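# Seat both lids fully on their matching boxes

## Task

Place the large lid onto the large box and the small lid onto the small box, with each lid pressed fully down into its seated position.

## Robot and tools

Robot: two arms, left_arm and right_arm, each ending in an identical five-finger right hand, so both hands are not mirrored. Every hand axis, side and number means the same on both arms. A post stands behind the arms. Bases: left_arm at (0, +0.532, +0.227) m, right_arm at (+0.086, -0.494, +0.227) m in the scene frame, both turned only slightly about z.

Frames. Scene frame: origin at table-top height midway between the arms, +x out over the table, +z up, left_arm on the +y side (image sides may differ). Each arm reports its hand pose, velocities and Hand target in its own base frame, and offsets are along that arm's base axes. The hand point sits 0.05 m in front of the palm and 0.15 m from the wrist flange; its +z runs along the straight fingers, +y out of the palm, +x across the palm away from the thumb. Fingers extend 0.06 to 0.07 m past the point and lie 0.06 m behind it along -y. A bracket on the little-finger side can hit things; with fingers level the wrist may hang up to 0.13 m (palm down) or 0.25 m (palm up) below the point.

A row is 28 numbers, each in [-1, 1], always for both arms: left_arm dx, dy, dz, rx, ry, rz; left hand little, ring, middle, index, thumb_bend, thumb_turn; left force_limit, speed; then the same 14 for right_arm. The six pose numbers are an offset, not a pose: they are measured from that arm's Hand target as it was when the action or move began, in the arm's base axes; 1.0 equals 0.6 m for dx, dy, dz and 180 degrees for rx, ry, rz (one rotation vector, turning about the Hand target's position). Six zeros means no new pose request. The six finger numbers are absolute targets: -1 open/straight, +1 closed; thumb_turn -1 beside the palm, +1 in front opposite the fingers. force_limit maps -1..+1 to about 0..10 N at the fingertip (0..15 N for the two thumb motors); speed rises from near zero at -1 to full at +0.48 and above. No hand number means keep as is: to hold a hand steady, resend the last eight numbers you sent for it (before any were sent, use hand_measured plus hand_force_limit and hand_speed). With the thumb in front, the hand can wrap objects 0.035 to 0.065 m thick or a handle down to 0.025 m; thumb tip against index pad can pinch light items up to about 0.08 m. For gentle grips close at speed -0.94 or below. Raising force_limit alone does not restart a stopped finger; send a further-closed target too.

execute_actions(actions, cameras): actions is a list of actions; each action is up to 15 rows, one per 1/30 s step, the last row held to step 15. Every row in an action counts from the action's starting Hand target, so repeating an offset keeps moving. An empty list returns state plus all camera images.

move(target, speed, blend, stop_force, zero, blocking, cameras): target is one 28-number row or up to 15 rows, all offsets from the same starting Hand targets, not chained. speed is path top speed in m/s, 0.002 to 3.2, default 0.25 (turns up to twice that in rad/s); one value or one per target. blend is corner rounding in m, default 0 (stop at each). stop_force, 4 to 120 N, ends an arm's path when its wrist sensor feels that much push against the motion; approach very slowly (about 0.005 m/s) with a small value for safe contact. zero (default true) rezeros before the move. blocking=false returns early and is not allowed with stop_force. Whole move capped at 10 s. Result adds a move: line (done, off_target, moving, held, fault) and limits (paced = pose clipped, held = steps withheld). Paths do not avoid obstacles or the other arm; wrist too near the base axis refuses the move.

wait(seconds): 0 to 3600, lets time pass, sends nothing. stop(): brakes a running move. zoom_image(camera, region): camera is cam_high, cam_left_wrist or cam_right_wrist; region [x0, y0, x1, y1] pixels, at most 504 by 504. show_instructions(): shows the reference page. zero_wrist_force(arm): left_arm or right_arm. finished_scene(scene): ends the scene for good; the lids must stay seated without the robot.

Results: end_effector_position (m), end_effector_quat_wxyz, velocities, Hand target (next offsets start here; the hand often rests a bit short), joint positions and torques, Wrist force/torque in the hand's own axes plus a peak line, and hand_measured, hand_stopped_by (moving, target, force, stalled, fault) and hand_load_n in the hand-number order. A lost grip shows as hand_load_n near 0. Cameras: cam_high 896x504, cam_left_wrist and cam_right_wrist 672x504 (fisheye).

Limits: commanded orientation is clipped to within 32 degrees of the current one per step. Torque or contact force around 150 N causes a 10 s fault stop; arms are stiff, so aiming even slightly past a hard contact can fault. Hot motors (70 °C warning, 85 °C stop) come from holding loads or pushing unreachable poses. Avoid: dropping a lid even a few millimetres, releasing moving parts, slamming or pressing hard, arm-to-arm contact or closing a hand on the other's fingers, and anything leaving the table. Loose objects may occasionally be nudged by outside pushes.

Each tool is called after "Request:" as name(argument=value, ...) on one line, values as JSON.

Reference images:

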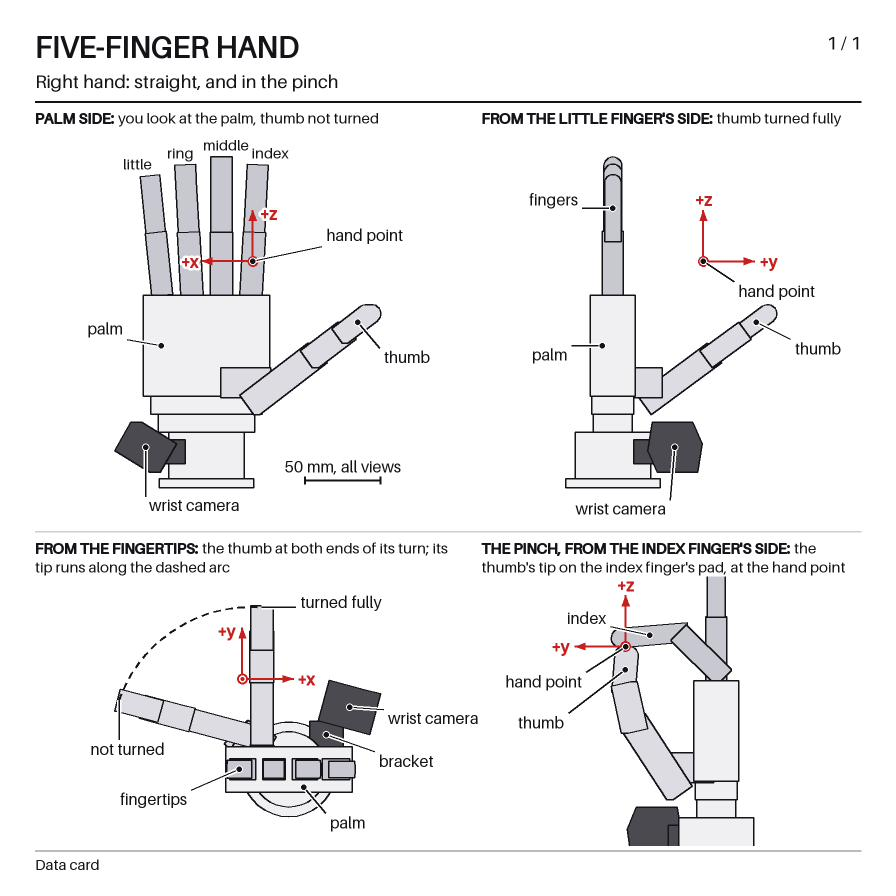

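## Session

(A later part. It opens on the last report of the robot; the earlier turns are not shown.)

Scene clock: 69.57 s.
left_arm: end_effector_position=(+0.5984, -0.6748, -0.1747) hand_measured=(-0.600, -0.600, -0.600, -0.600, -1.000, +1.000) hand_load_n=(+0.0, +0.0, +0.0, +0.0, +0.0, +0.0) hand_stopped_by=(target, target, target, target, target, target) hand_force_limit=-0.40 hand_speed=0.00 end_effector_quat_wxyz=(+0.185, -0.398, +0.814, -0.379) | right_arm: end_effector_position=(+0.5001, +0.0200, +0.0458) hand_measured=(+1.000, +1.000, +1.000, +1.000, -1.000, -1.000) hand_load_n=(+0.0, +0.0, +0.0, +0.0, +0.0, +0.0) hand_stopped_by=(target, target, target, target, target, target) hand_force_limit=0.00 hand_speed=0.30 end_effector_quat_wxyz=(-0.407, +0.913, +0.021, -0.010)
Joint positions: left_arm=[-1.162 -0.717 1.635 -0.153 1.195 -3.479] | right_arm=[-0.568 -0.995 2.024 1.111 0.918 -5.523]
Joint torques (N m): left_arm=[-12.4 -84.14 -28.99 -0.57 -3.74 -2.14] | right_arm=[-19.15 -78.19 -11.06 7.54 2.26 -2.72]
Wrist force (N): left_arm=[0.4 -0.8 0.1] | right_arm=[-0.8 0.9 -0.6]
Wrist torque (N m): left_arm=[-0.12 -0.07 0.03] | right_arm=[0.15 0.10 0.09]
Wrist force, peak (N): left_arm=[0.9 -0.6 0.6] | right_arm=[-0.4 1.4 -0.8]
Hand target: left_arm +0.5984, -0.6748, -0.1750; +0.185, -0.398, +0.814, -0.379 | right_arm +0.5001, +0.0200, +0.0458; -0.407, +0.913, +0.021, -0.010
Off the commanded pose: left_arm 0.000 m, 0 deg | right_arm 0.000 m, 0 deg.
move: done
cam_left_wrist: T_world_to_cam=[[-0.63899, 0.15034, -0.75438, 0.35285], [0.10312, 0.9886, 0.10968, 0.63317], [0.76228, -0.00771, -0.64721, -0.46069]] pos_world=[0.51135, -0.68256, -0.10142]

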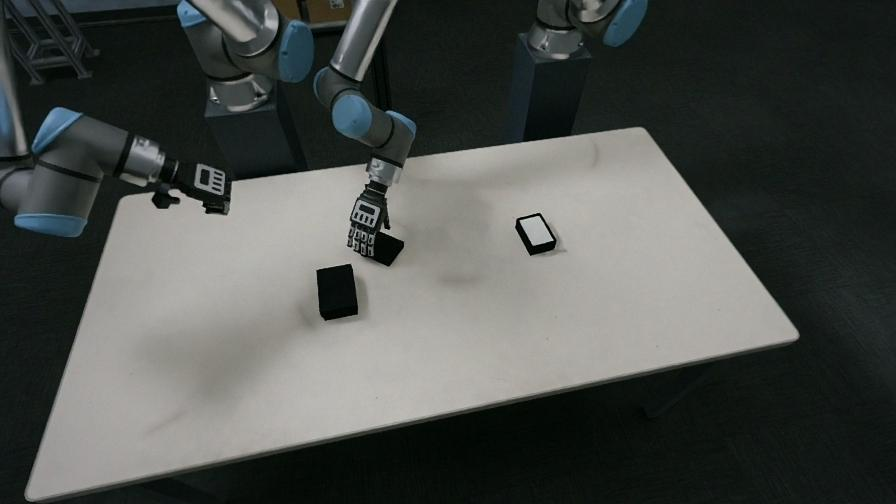

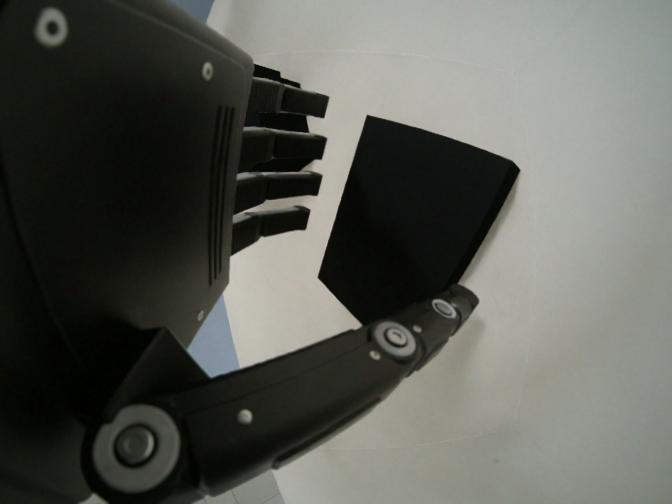

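Request:
move(target=[-0.0025,0.0012,-0.0367,0,0,0,-0.6,-0.6,-0.6,-0.6,-1,1,-0.4,0,0,0,0,0,0,0,1,1,1,1,-1,-1,0,0.3], cameras=["cam_high","cam_left_wrist"], speed=0.02, stop_force=6)

Request:
zoom_image(camera="cam_high", region=[320, 190, 430, 300])

Scene clock: 72.63 s.
left_arm: end_effector_position=(+0.5969, -0.6741, -0.1970) hand_measured=(-0.600, -0.600, -0.600, -0.600, -1.000, +1.000) hand_load_n=(+0.0, +0.0, +0.0, +0.0, +0.0, +0.0) hand_stopped_by=(target, target, target, target, target, target) hand_force_limit=-0.40 hand_speed=0.00 end_effector_quat_wxyz=(+0.185, -0.398, +0.814, -0.379) | right_arm: end_effector_position=(+0.5001, +0.0200, +0.0458) hand_measured=(+1.000, +1.000, +1.000, +1.000, -1.000, -1.000) hand_load_n=(+0.0, +0.0, +0.0, +0.0, +0.0, +0.0) hand_stopped_by=(target, target, target, target, target, target) hand_force_limit=0.00 hand_speed=0.30 end_effector_quat_wxyz=(-0.407, +0.913, +0.021, -0.010)
Joint positions: left_arm=[-1.163 -0.69 1.634 -0.18 1.194 -3.481] | right_arm=[-0.568 -0.995 2.024 1.111 0.918 -5.523]
Joint torques (N m): left_arm=[-13.05 -81.73 -28.18 -0.94 -4.01 -2.71] | right_arm=[-19 -78.56 -11.22 7.45 2.25 -2.8]
Wrist force (N): left_arm=[0.2 -0.7 0.5] | right_arm=[-0.4 1.1 -0.4]
Wrist torque (N m): left_arm=[-0.15 -0.05 0.02] | right_arm=[0.17 0.03 0.12]
Wrist force, peak (N): left_arm=[0.4 -1.2 0.8] | right_arm=[-0.2 1.6 -0.8]
Hand target: left_arm +0.5969, -0.6741, -0.1970; +0.185, -0.398, +0.814, -0.379 | right_arm +0.5001, +0.0200, +0.0458; -0.407, +0.913, +0.021, -0.010
Off the commanded pose: left_arm 0.000 m, 0 deg | right_arm 0.000 m, 0 deg.
move: done
cam_left_wrist: T_world_to_cam=[[-0.63899, 0.15034, -0.75438, 0.33497], [0.10312, 0.9886, 0.10968, 0.63508], [0.76228, -0.00771, -0.64721, -0.47398]] pos_world=[0.50985, -0.68185, -0.12372]

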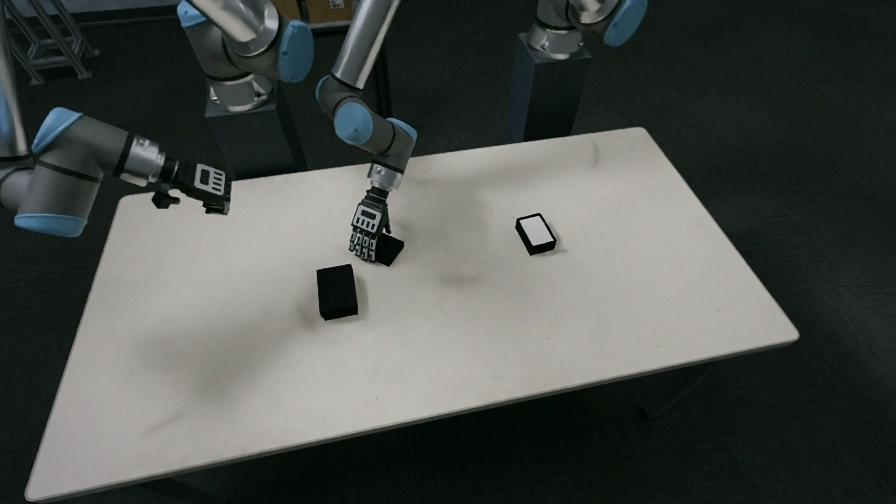

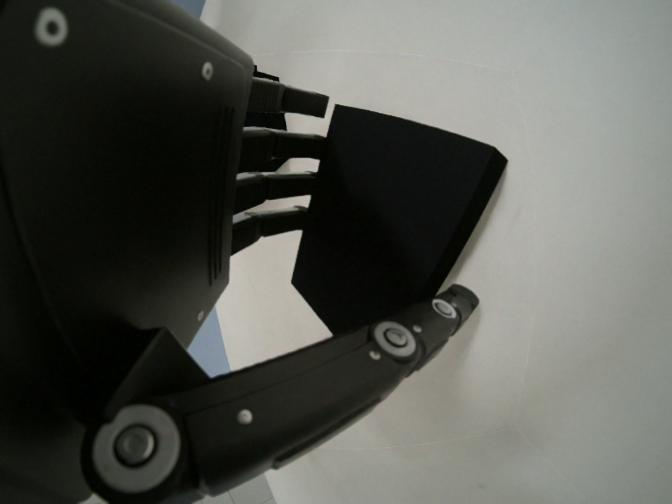

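Scaled by 4.582 from the camera's image (finer frame: 1280x720).

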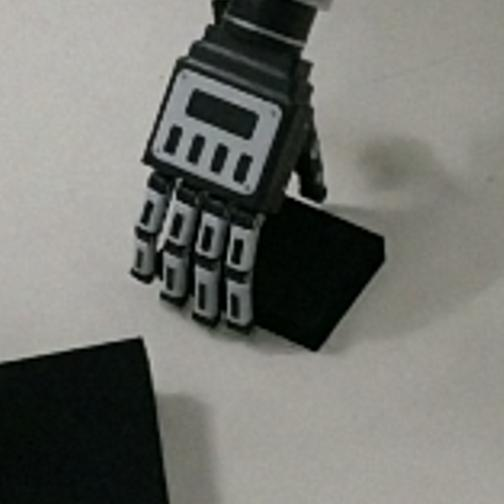

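Request:
move(target=[0,0,0,0,0,0,-0.6,-0.6,-0.1,-0.1,-1,1,-0.4,-0.94,0,0,0,0,0,0,1,1,1,1,-1,-1,0,0.3], cameras=["cam_high","cam_left_wrist"])

Request:
zoom_image(camera="cam_high", region=[320, 190, 430, 300])

Scene clock: 74.83 s.
left_arm: end_effector_position=(+0.5969, -0.6741, -0.1970) hand_measured=(-0.600, -0.600, -0.320, -0.314, -1.000, +1.000) hand_load_n=(+0.0, +0.0, +3.0, +3.5, +1.0, +0.0) hand_stopped_by=(target, target, force, force, target, target) hand_force_limit=-0.40 hand_speed=-0.94 end_effector_quat_wxyz=(+0.185, -0.398, +0.814, -0.379) | right_arm: end_effector_position=(+0.5001, +0.0200, +0.0458) hand_measured=(+1.000, +1.000, +1.000, +1.000, -1.000, -1.000) hand_load_n=(+0.0, +0.0, +0.0, +0.0, +0.0, +0.0) hand_stopped_by=(target, target, target, target, target, target) hand_force_limit=0.00 hand_speed=0.30 end_effector_quat_wxyz=(-0.407, +0.913, +0.021, -0.010)
Joint positions: left_arm=[-1.163 -0.69 1.634 -0.18 1.194 -3.481] | right_arm=[-0.568 -0.995 2.024 1.111 0.918 -5.523]
Joint torques (N m): left_arm=[-11.46 -84.35 -26.86 -0.89 -3.8 -2.85] | right_arm=[-18.53 -78.3 -11.24 7.42 2.35 -2.8]
Wrist force (N): left_arm=[0.8 -0.4 0.2] | right_arm=[-0.2 1.1 -0.3]
Wrist torque (N m): left_arm=[-0.07 -0.12 0.06] | right_arm=[0.17 -0.01 0.13]
Wrist force, peak (N): left_arm=[1.0 -0.6 0.5] | right_arm=[-0.7 1.5 -0.2]
Hand target: left_arm +0.5969, -0.6741, -0.1970; +0.185, -0.398, +0.814, -0.379 | right_arm +0.5001, +0.0200, +0.0458; -0.407, +0.913, +0.021, -0.010
Off the commanded pose: left_arm 0.000 m, 0 deg | right_arm 0.000 m, 0 deg.
move: done
cam_left_wrist: T_world_to_cam=[[-0.63899, 0.15034, -0.75438, 0.33497], [0.10312, 0.9886, 0.10968, 0.63508], [0.76228, -0.00771, -0.64721, -0.47398]] pos_world=[0.50985, -0.68185, -0.12372]

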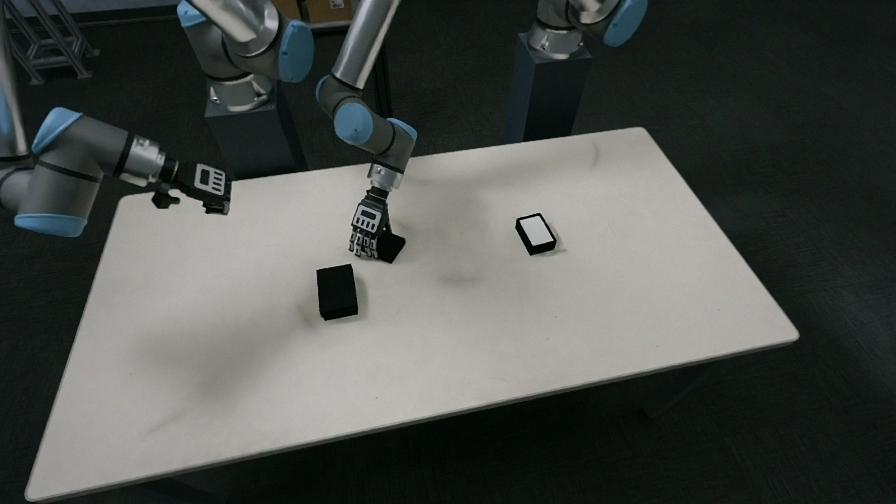

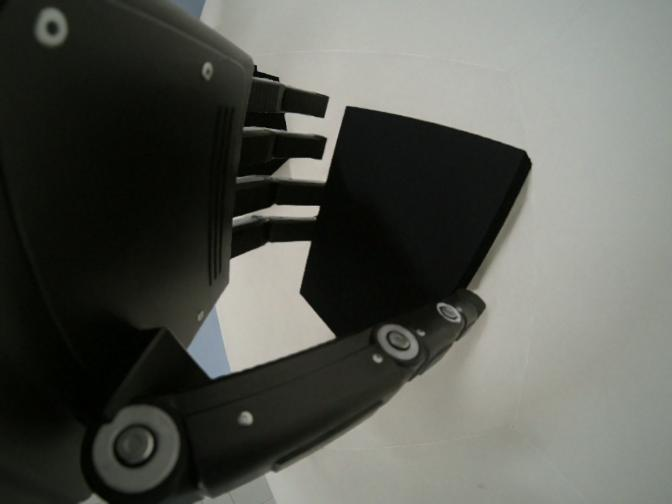

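Scaled by 4.582 from the camera's image (finer frame: 1280x720).

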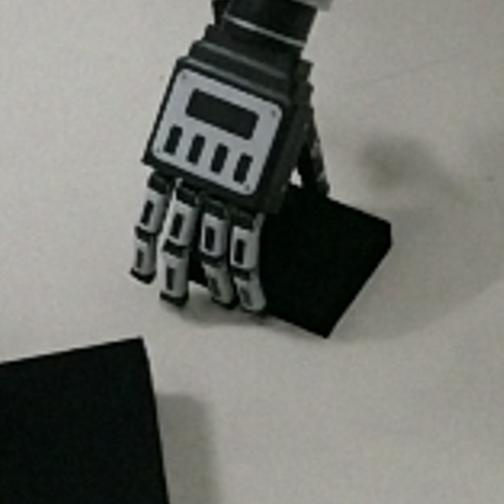

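Request:
move(target=[[0,0,0.0,0,0,0,-0.6,-0.6,-0.11,-0.11,-1,1,-0.2,-0.95,0,0,0,0,0,0,1,1,1,1,-1,-1,0,0.3],[0,0,0.1667,0,0,0,-0.6,-0.6,-0.11,-0.11,-1,1,-0.2,-0.95,0,0,0,0,0,0,1,1,1,1,-1,-1,0,0.3]], cameras=["cam_high","cam_left_wrist"], speed=0.05)

Request:
zoom_image(camera="cam_left_wrist", region=[280, 80, 550, 350])

Scene clock: 78.10 s.
left_arm: end_effector_position=(+0.5970, -0.6741, -0.0973) hand_measured=(-0.600, -0.600, -0.316, -0.310, -1.000, +1.000) hand_load_n=(+0.0, +0.0, +4.0, +5.0, +1.0, +0.0) hand_stopped_by=(target, target, force, force, target, target) hand_force_limit=-0.20 hand_speed=-0.95 end_effector_quat_wxyz=(+0.185, -0.398, +0.814, -0.379) | right_arm: end_effector_position=(+0.5001, +0.0200, +0.0458) hand_measured=(+1.000, +1.000, +1.000, +1.000, -1.000, -1.000) hand_load_n=(+0.0, +0.0, +0.0, +0.0, +0.0, +0.0) hand_stopped_by=(target, target, target, target, target, target) hand_force_limit=0.00 hand_speed=0.30 end_effector_quat_wxyz=(-0.407, +0.913, +0.021, -0.010)
Joint positions: left_arm=[-1.163 -0.816 1.641 -0.061 1.194 -3.48] | right_arm=[-0.568 -0.995 2.024 1.111 0.918 -5.523]
Joint torques (N m): left_arm=[3.35 -100.36 -31.12 3.5 0.03 0.49] | right_arm=[-17.87 -78.68 -11.07 7.36 2.37 -2.85]
Wrist force (N): left_arm=[0.6 -0.5 0.4] | right_arm=[-0.3 1.3 -0.1]
Wrist torque (N m): left_arm=[-0.11 -0.11 0.03] | right_arm=[0.17 0.00 0.14]
Wrist force, peak (N): left_arm=[0.9 -0.7 0.9] | right_arm=[-0.6 1.5 -0.7]
Hand target: left_arm +0.5969, -0.6741, -0.0970; +0.185, -0.398, +0.814, -0.379 | right_arm +0.5001, +0.0200, +0.0458; -0.407, +0.913, +0.021, -0.010
Off the commanded pose: left_arm 0.000 m, 0 deg | right_arm 0.000 m, 0 deg.
move: done
cam_left_wrist: T_world_to_cam=[[-0.63894, 0.15034, -0.75443, 0.41015], [0.10311, 0.9886, 0.10968, 0.62415], [0.76232, -0.00771, -0.64716, -0.40947]] pos_world=[0.50985, -0.68185, -0.02402]

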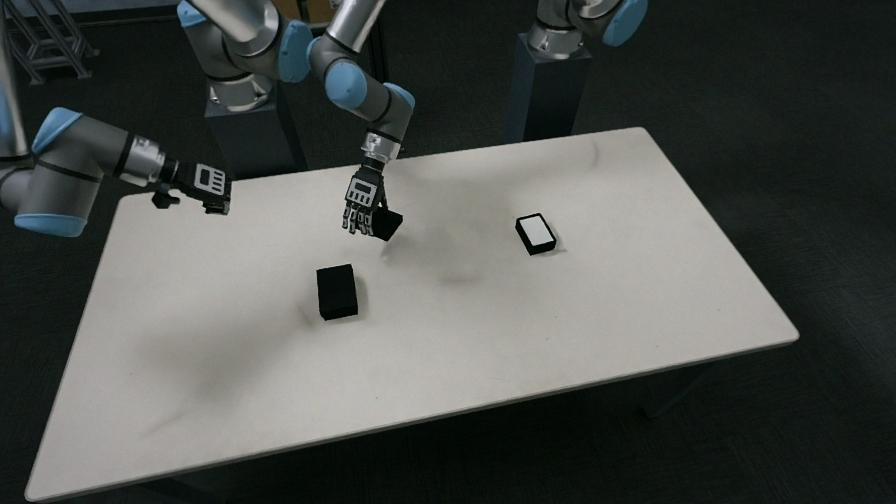

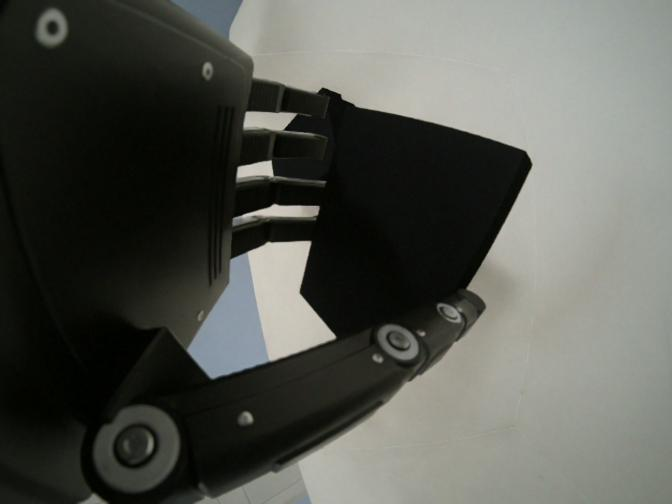

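Scaled by 1.867 from the camera's image (finer frame: 960x720).

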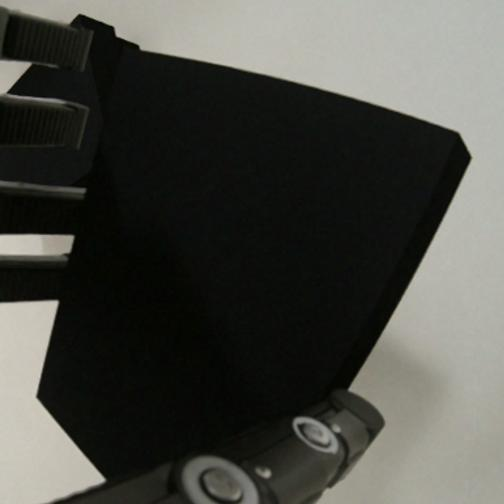

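Request:
move(target=[0.1753,0.5782,0.1122,0,0,-0.2594,-0.6,-0.6,-0.11,-0.11,-1,1,-0.2,-0.95,0,0,0,0,0,0,1,1,1,1,-1,-1,0,0.3], cameras=["cam_high","cam_left_wrist"], speed=0.18)

Request:
zoom_image(camera="cam_left_wrist", region=[280, 80, 550, 350])

Request:
zoom_image(camera="cam_left_wrist", region=[500, 100, 672, 330])

Scene clock: 83.13 s.
left_arm: end_effector_position=(+0.7021, -0.3272, -0.0297) hand_measured=(-0.600, -0.600, -0.316, -0.310, -1.000, +1.000) hand_load_n=(+0.0, +0.0, +4.0, +4.5, +1.0, +0.0) hand_stopped_by=(target, target, force, force, target, target) hand_force_limit=-0.20 hand_speed=-0.95 end_effector_quat_wxyz=(+0.020, -0.043, +0.905, -0.422) | right_arm: end_effector_position=(+0.5001, +0.0200, +0.0458) hand_measured=(+1.000, +1.000, +1.000, +1.000, -1.000, -1.000) hand_load_n=(+0.0, +0.5, +0.0, +0.0, +0.0, +0.0) hand_stopped_by=(target, target, target, target, target, target) hand_force_limit=0.00 hand_speed=0.30 end_effector_quat_wxyz=(-0.407, +0.913, +0.021, -0.010)
Joint positions: left_arm=[-0.507 -0.935 1.757 0.156 2.254 -2.388] | right_arm=[-0.568 -0.995 2.024 1.111 0.918 -5.523]
Joint torques (N m): left_arm=[9.7 -69.43 -30.87 4.46 4.43 3.14] | right_arm=[-17.95 -79.08 -11.44 7.39 2.31 -2.81]
Wrist force (N): left_arm=[0.4 0.6 0.4] | right_arm=[-0.6 1.4 -0.7]
Wrist torque (N m): left_arm=[0.11 -0.01 -0.08] | right_arm=[0.23 0.07 0.12]
Wrist force, peak (N): left_arm=[1.9 -0.4 1.2] | right_arm=[-0.7 1.5 -0.8]
Hand target: left_arm +0.7021, -0.3272, -0.0297; +0.020, -0.043, +0.905, -0.422 | right_arm +0.5001, +0.0200, +0.0458; -0.407, +0.913, +0.021, -0.010
Off the commanded pose: left_arm 0.000 m, 0 deg | right_arm 0.000 m, 0 deg.
move: done
cam_left_wrist: T_world_to_cam=[[-0.32897, 0.56789, -0.75451, 0.3952], [0.78995, 0.60329, 0.10965, -0.34535], [0.51746, -0.55995, -0.64707, -0.452]] pos_world=[0.6367, -0.26918, 0.04358]

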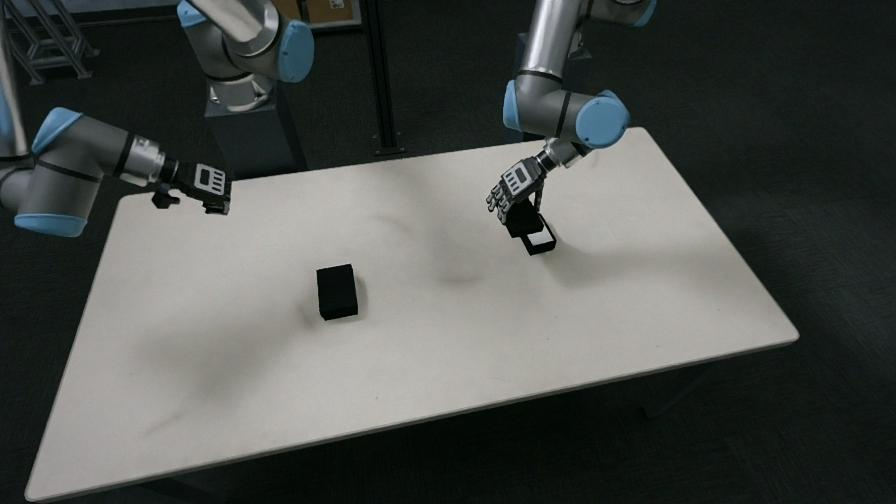

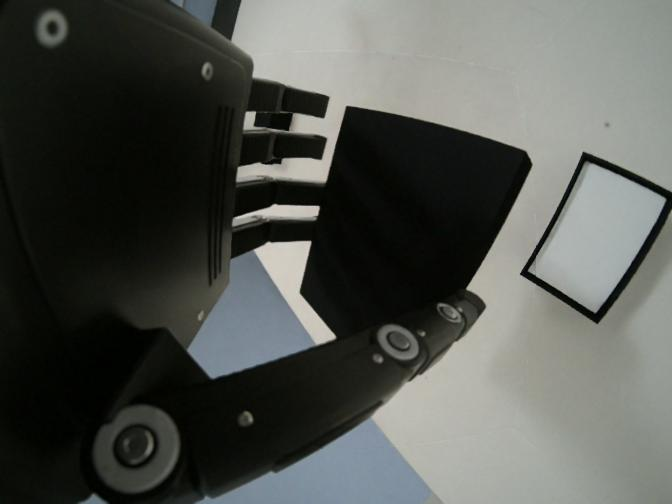

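Scaled by 1.867 from the camera's image (finer frame: 960x720).

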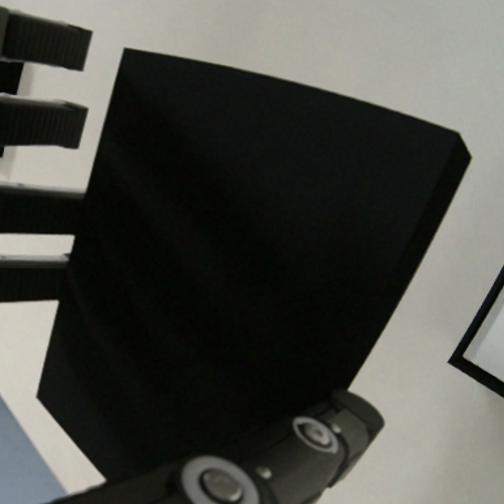

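Scaled by 2.191 from the camera's image (finer frame: 960x720).

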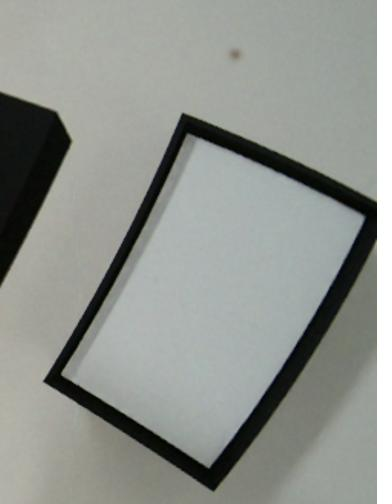

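Request:
move(target=[[-0.0893,0.1388,-0.08,0,0,0,-0.6,-0.6,-0.11,-0.11,-1,1,-0.2,-0.95,0,0,0,0,0,0,1,1,1,1,-1,-1,0,0.3],[-0.0893,0.1388,-0.1855,0,0,0,-0.6,-0.6,-0.11,-0.11,-1,1,-0.2,-0.95,0,0,0,0,0,0,1,1,1,1,-1,-1,0,0.3]], speed=[0.15,0.08], blend=[0.02,0], cameras=["all"])

Scene clock: 87.33 s.
left_arm: end_effector_position=(+0.6485, -0.2439, -0.1407) hand_measured=(-0.600, -0.600, -0.316, -0.310, -1.000, +1.000) hand_load_n=(+0.0, +0.0, +4.0, +5.0, +1.0, +0.0) hand_stopped_by=(target, target, force, force, target, target) hand_force_limit=-0.20 hand_speed=-0.95 end_effector_quat_wxyz=(+0.020, -0.043, +0.905, -0.422) | right_arm: end_effector_position=(+0.5001, +0.0200, +0.0458) hand_measured=(+1.000, +1.000, +1.000, +1.000, -1.000, -1.000) hand_load_n=(+0.0, +0.0, +0.0, +0.0, +0.0, +0.0) hand_stopped_by=(target, target, target, target, target, target) hand_force_limit=0.00 hand_speed=0.30 end_effector_quat_wxyz=(-0.407, +0.913, +0.021, -0.010)
Joint positions: left_arm=[-0.425 -0.842 1.906 -0.026 2.298 -2.297] | right_arm=[-0.568 -0.995 2.024 1.111 0.918 -5.523]
Joint torques (N m): left_arm=[7.74 -67.9 -22.5 0.09 4.33 -2] | right_arm=[-18.14 -78.08 -11.08 7.29 2.37 -2.74]
Wrist force (N): left_arm=[0.4 0.4 0.6] | right_arm=[-0.6 0.9 -0.1]
Wrist torque (N m): left_arm=[0.01 -0.10 -0.10] | right_arm=[0.13 0.04 0.11]
Wrist force, peak (N): left_arm=[0.8 0.5 1.0] | right_arm=[-1.0 1.4 -0.5]
Hand target: left_arm +0.6485, -0.2439, -0.1410; +0.020, -0.043, +0.905, -0.422 | right_arm +0.5001, +0.0200, +0.0458; -0.407, +0.913, +0.021, -0.010
Off the commanded pose: left_arm 0.000 m, 0 deg | right_arm 0.000 m, 0 deg.
move: done
cam_left_wrist: T_world_to_cam=[[-0.32877, 0.56812, -0.75442, 0.24639], [0.79017, 0.60298, 0.10974, -0.34133], [0.51725, -0.56004, -0.64716, -0.44929]] pos_world=[0.5831, -0.18578, -0.06742]
cam_right_wrist: T_world_to_cam=[[0.27436, -0.67831, -0.68164, -0.10146], [-0.81687, -0.53841, 0.20699, 0.40904], [-0.5074, 0.50002, -0.7018, 0.38704]] pos_world=[0.55835, -0.04211, 0.1178]

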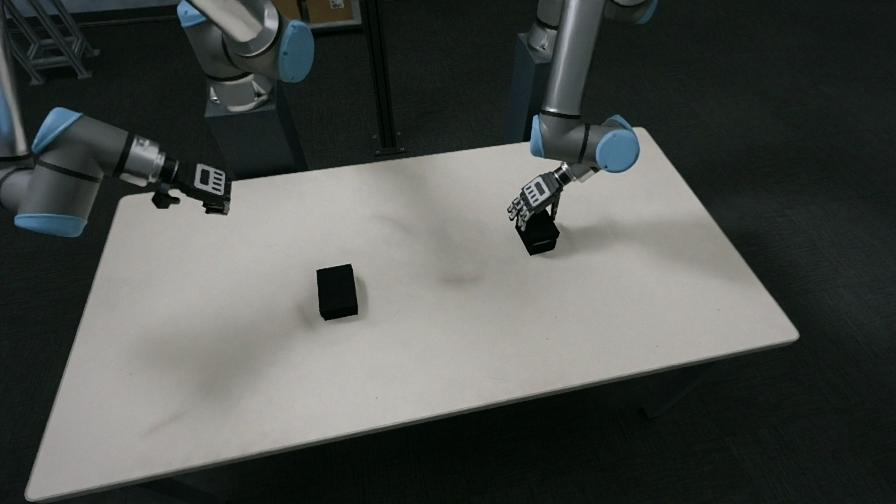

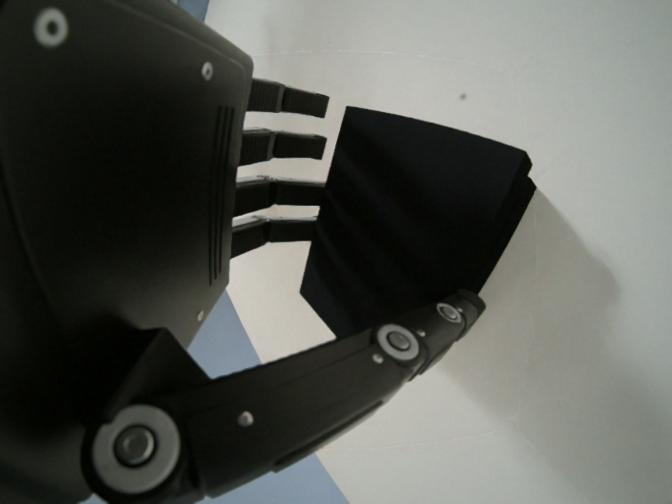

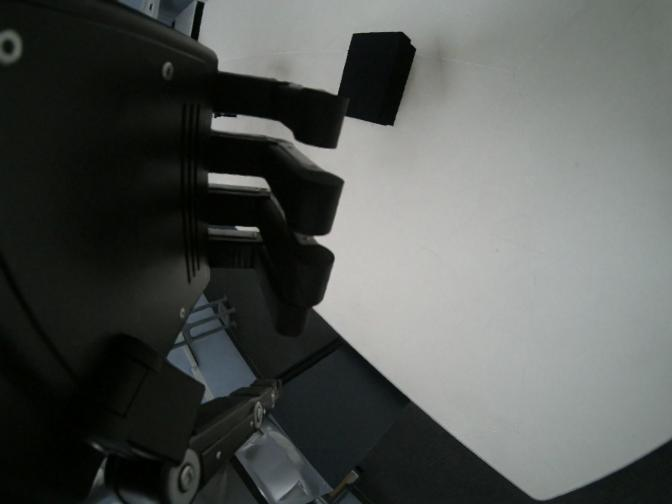

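Request:
zoom_image(camera="cam_left_wrist", region=[280, 80, 580, 340])

Request:
zoom_image(camera="cam_high", region=[490, 160, 600, 270])

Request:
zoom_image(camera="cam_left_wrist", region=[480, 120, 600, 210])

Scaled by 1.680 from the camera's image (finer frame: 960x720).

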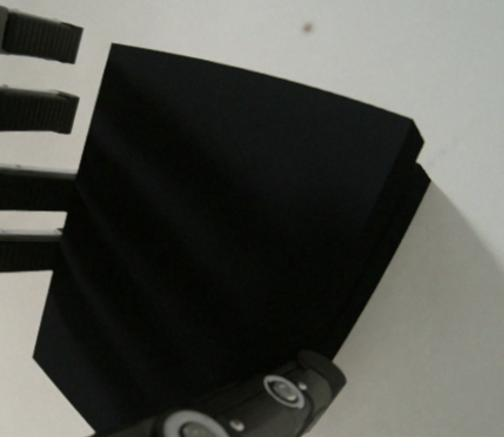

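Scaled by 4.582 from the camera's image (finer frame: 1280x720).

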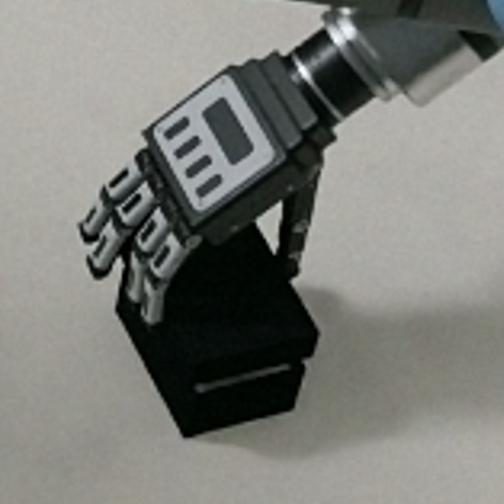

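Scaled by 4.200 from the camera's image (finer frame: 960x720).

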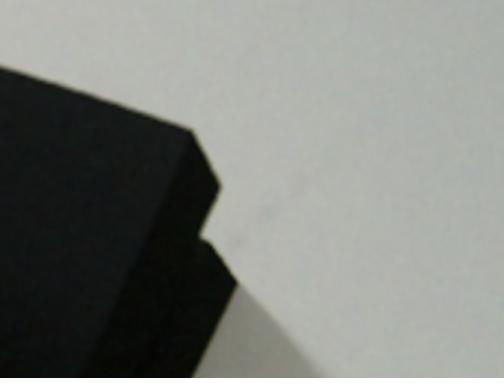

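Request:
move(target=[0.001,0.0043,-0.009,0,0,0.0033,-0.6,-0.6,-0.11,-0.11,-1,1,-0.2,-0.95,0,0,0,0,0,0,1,1,1,1,-1,-1,0,0.3], speed=0.03, cameras=["cam_left_wrist","cam_high"])

Request:
zoom_image(camera="cam_left_wrist", region=[480, 120, 600, 210])

Request:
zoom_image(camera="cam_high", region=[510, 200, 570, 260])

Scene clock: 90.73 s.
left_arm: end_effector_position=(+0.6491, -0.2414, -0.1462) hand_measured=(-0.600, -0.600, -0.316, -0.310, -1.000, +1.000) hand_load_n=(+0.0, +0.0, +4.0, +5.0, +0.5, +0.0) hand_stopped_by=(target, target, force, force, target, target) hand_force_limit=-0.20 hand_speed=-0.95 end_effector_quat_wxyz=(+0.022, -0.047, +0.905, -0.422) | right_arm: end_effector_position=(+0.5001, +0.0200, +0.0458) hand_measured=(+1.000, +1.000, +1.000, +1.000, -1.000, -1.000) hand_load_n=(+0.5, +0.0, +0.0, +0.0, +0.0, +0.0) hand_stopped_by=(target, target, target, target, target, target) hand_force_limit=0.00 hand_speed=0.30 end_effector_quat_wxyz=(-0.407, +0.913, +0.021, -0.010)
Joint positions: left_arm=[-0.423 -0.836 1.909 -0.041 2.294 -2.306] | right_arm=[-0.568 -0.995 2.024 1.111 0.918 -5.523]
Joint torques (N m): left_arm=[12.18 -66.55 -10.2 0.57 -2.23 -3.03] | right_arm=[-17.28 -77.42 -11.04 7.43 2.18 -2.69]
Wrist force (N): left_arm=[0.4 0.4 0.4] | right_arm=[-0.9 1.2 -0.5]
Wrist torque (N m): left_arm=[0.03 -0.09 0.07] | right_arm=[0.20 0.11 0.09]
Wrist force, peak (N): left_arm=[0.6 0.5 0.9] | right_arm=[-0.2 1.7 -0.7]
Hand target: left_arm +0.6491, -0.2413, -0.1464; +0.022, -0.047, +0.905, -0.422 | right_arm +0.5001, +0.0200, +0.0458; -0.407, +0.913, +0.021, -0.010
Off the commanded pose: left_arm 0.000 m, 0 deg | right_arm 0.000 m, 0 deg.
move: done
cam_left_wrist: T_world_to_cam=[[-0.33458, 0.56471, -0.75443, 0.24402], [0.78402, 0.61098, 0.10963, -0.33682], [0.52285, -0.5548, -0.64716, -0.45421]] pos_world=[0.5832, -0.184, -0.07292]
Images, in order (width x height): cam_high 896x504, cam_left_wrist 672x504.

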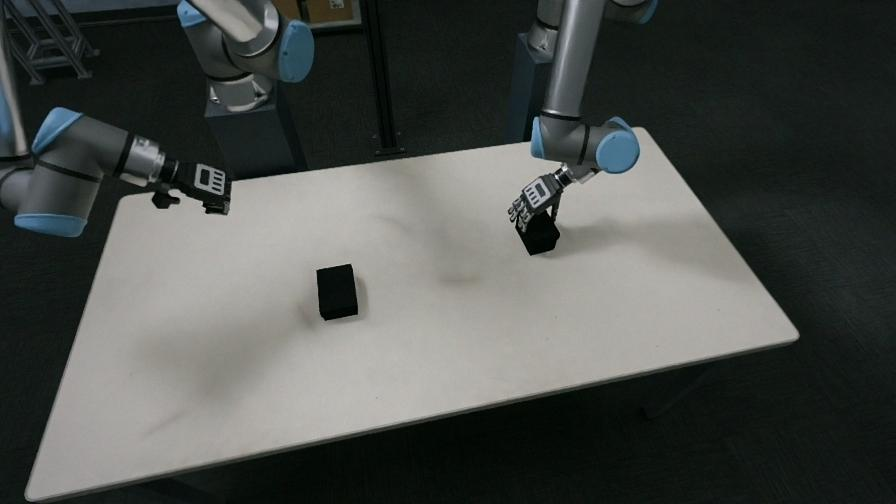

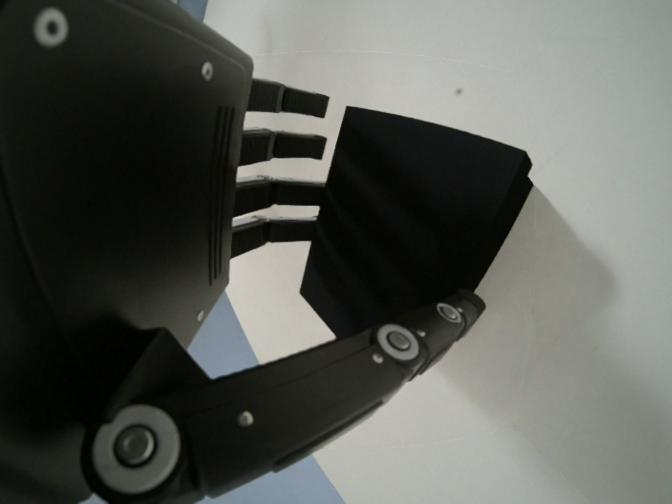

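Scaled by 4.200 from the camera's image (finer frame: 960x720).

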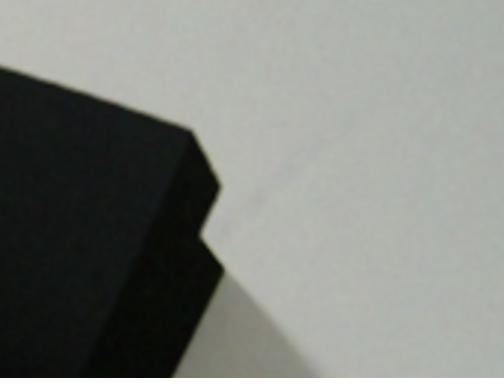

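Scaled by 8.400 from the camera's image (finer frame: 1280x720).

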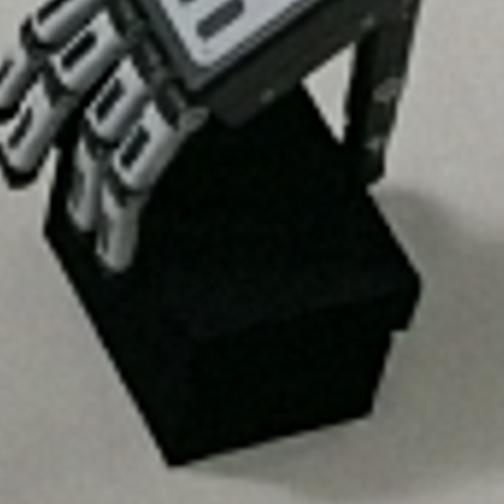

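Request:
move(target=[0,0,-0.035,0,0,0,-0.6,-0.6,-0.11,-0.11,-1,1,-0.2,-0.95,0,0,0,0,0,0,1,1,1,1,-1,-1,0,0.3], speed=0.01, stop_force=4, cameras=["cam_left_wrist","cam_high"])

Scene clock: 94.43 s.
left_arm: end_effector_position=(+0.6491, -0.2413, -0.1674) hand_measured=(-0.600, -0.600, -0.316, -0.310, -1.000, +1.000) hand_load_n=(+0.0, +0.0, +4.0, +5.0, +1.0, +0.0) hand_stopped_by=(target, target, force, force, target, target) hand_force_limit=-0.20 hand_speed=-0.95 end_effector_quat_wxyz=(+0.022, -0.047, +0.905, -0.422) | right_arm: end_effector_position=(+0.5001, +0.0200, +0.0458) hand_measured=(+1.000, +1.000, +1.000, +1.000, -1.000, -1.000) hand_load_n=(+0.0, +0.0, +0.0, +0.0, +0.0, +0.0) hand_stopped_by=(target, target, target, target, target, target) hand_force_limit=0.00 hand_speed=0.30 end_effector_quat_wxyz=(-0.407, +0.913, +0.021, -0.010)
Joint positions: left_arm=[-0.423 -0.804 1.905 -0.07 2.294 -2.306] | right_arm=[-0.568 -0.995 2.024 1.111 0.918 -5.523]
Joint torques (N m): left_arm=[4.48 -67.86 -23.25 0.16 -1.84 -2.97] | right_arm=[-17.21 -78.28 -10.93 7.43 2.31 -2.79]
Wrist force (N): left_arm=[0.1 0.0 0.3] | right_arm=[-0.4 1.1 -0.7]
Wrist torque (N m): left_arm=[-0.04 -0.01 0.03] | right_arm=[0.20 0.04 0.12]
Wrist force, peak (N): left_arm=[0.5 0.0 1.1] | right_arm=[-0.7 1.6 -0.6]
Hand target: left_arm +0.6491, -0.2413, -0.1674; +0.022, -0.047, +0.905, -0.422 | right_arm +0.5001, +0.0200, +0.0458; -0.407, +0.913, +0.021, -0.010
Off the commanded pose: left_arm 0.000 m, 0 deg | right_arm 0.000 m, 0 deg.
move: done
cam_left_wrist: T_world_to_cam=[[-0.33475, 0.56462, -0.75442, 0.22805], [0.78381, 0.61124, 0.10968, -0.33438], [0.52306, -0.55461, -0.64717, -0.46795]] pos_world=[0.5832, -0.18391, -0.09412]
Images, in order (width x height): cam_high 896x504, cam_left_wrist 672x504.

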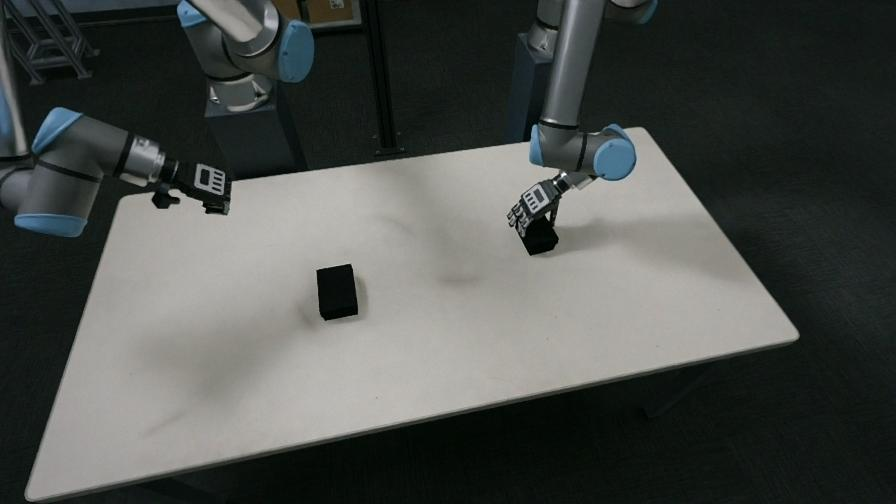

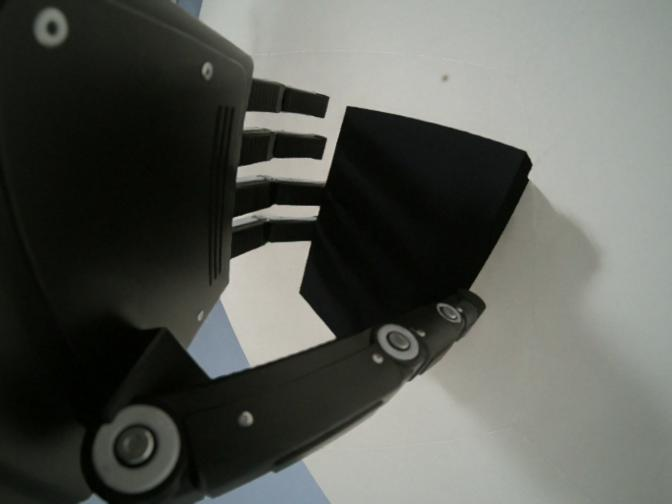

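Request:
move(target=[0,0,-0.0333,0,0,0,-0.6,-0.6,-0.11,-0.11,-1,1,-0.2,-0.95,0,0,0,0,0,0,1,1,1,1,-1,-1,0,0.3], speed=0.008, stop_force=6, zero=false, cameras=["cam_left_wrist","cam_high"])

Request:
zoom_image(camera="cam_left_wrist", region=[280, 80, 580, 340])

Request:
zoom_image(camera="cam_high", region=[510, 200, 570, 260])

Scene clock: 97.07 s.
left_arm: end_effector_position=(+0.6492, -0.2413, -0.1759) hand_measured=(-0.600, -0.600, -0.316, -0.310, -1.000, +1.000) hand_load_n=(+0.0, +0.0, +4.0, +4.5, +1.0, +0.0) hand_stopped_by=(target, target, force, force, target, target) hand_force_limit=-0.20 hand_speed=-0.95 end_effector_quat_wxyz=(+0.022, -0.047, +0.905, -0.422) | right_arm: end_effector_position=(+0.5001, +0.0200, +0.0458) hand_measured=(+1.000, +1.000, +1.000, +1.000, -1.000, -1.000) hand_load_n=(+0.0, +0.0, +0.0, +0.0, +0.0, +0.0) hand_stopped_by=(target, target, target, target, target, target) hand_force_limit=0.00 hand_speed=0.30 end_effector_quat_wxyz=(-0.407, +0.913, +0.021, -0.010)
Joint positions: left_arm=[-0.423 -0.791 1.903 -0.081 2.294 -2.306] | right_arm=[-0.568 -0.995 2.024 1.111 0.918 -5.523]
Joint torques (N m): left_arm=[0.04 -90.14 -8.57 5.03 -1.26 -2.35] | right_arm=[-17.6 -76.78 -12 7.38 2.34 -2.63]
Wrist force (N): left_arm=[0.0 0.0 0.7] | right_arm=[-0.3 1.0 -0.6]
Wrist torque (N m): left_arm=[-0.06 0.00 0.02] | right_arm=[0.17 0.02 0.12]
Wrist force, peak (N): left_arm=[0.7 -6.5 -6.3] | right_arm=[-0.9 1.6 -0.5]
Hand target: left_arm +0.6491, -0.2413, -0.1759; +0.022, -0.047, +0.905, -0.422 (not the last commanded pose) | right_arm +0.5001, +0.0200, +0.0458; -0.407, +0.913, +0.021, -0.010
Off the commanded pose: left_arm 0.011 m, 0 deg | right_arm 0.000 m, 0 deg.
move: contact (left_arm)
cam_left_wrist: T_world_to_cam=[[-0.33475, 0.56462, -0.75442, 0.22164], [0.78381, 0.61124, 0.10968, -0.33345], [0.52306, -0.55461, -0.64717, -0.47346]] pos_world=[0.5832, -0.18391, -0.10262]
Images, in order (width x height): cam_high 896x504, cam_left_wrist 672x504.

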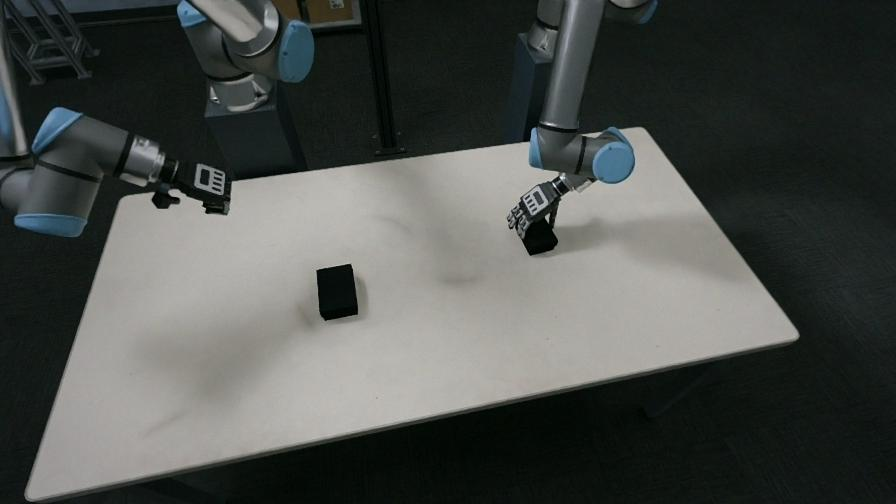

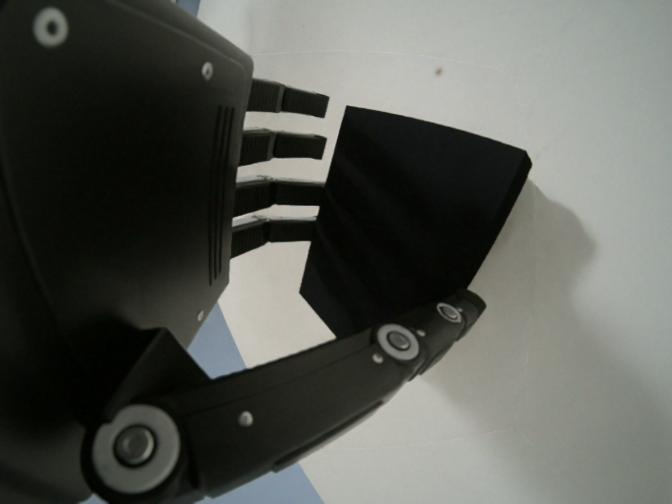

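Scaled by 1.680 from the camera's image (finer frame: 960x720).

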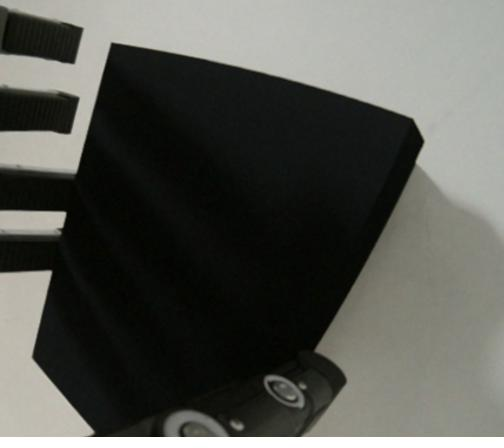

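Scaled by 8.400 from the camera's image (finer frame: 1280x720).

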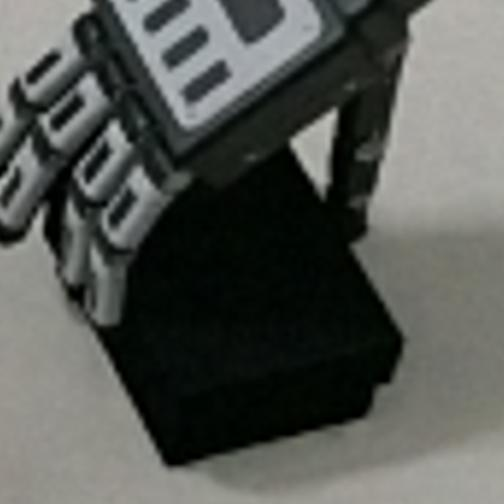

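Request:
move(target=[0,0,0,0,0,0,-0.62,-0.62,-0.62,-0.62,-1,1,-0.2,-0.6,0,0,0,0,0,0,1,1,1,1,-1,-1,0,0.3], speed=0.02, cameras=["cam_left_wrist"])

Scene clock: 98.10 s.
left_arm: end_effector_position=(+0.6491, -0.2413, -0.1759) hand_measured=(-0.620, -0.620, -0.620, -0.620, -1.000, +1.000) hand_load_n=(+0.0, +0.0, +0.0, +0.0, +0.0, +0.0) hand_stopped_by=(target, target, target, target, target, target) hand_force_limit=-0.20 hand_speed=-0.60 end_effector_quat_wxyz=(+0.022, -0.047, +0.905, -0.422) | right_arm: end_effector_position=(+0.5001, +0.0200, +0.0458) hand_measured=(+1.000, +1.000, +1.000, +1.000, -1.000, -1.000) hand_load_n=(+0.0, +0.0, +0.0, +0.0, +0.0, +0.0) hand_stopped_by=(target, target, target, target, target, target) hand_force_limit=0.00 hand_speed=0.30 end_effector_quat_wxyz=(-0.407, +0.913, +0.021, -0.010)
Joint positions: left_arm=[-0.423 -0.791 1.903 -0.081 2.294 -2.306] | right_arm=[-0.568 -0.995 2.024 1.111 0.918 -5.523]
Joint torques (N m): left_arm=[-0.56 -86.69 -8.67 5.09 -1.71 -1.78] | right_arm=[-16.55 -75.97 -11.11 7.21 2.13 -2.7]
Wrist force (N): left_arm=[0.2 0.0 0.8] | right_arm=[0.0 1.3 -0.3]
Wrist torque (N m): left_arm=[-0.06 -0.04 0.04] | right_arm=[0.20 -0.04 0.15]
Wrist force, peak (N): left_arm=[0.0 0.6 1.1] | right_arm=[-0.6 1.6 -0.4]
Hand target: left_arm +0.6491, -0.2413, -0.1759; +0.022, -0.047, +0.905, -0.422 | right_arm +0.5001, +0.0200, +0.0458; -0.407, +0.913, +0.021, -0.010
Off the commanded pose: left_arm 0.000 m, 0 deg | right_arm 0.000 m, 0 deg.
move: done
cam_left_wrist: T_world_to_cam=[[-0.33476, 0.56464, -0.7544, 0.22166], [0.78385, 0.6112, 0.10963, -0.33349], [0.52298, -0.55463, -0.6472, -0.47342]] pos_world=[0.5832, -0.18391, -0.10262]

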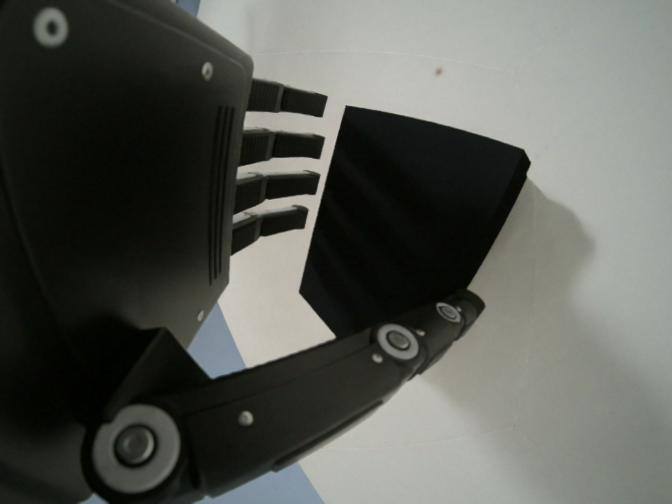

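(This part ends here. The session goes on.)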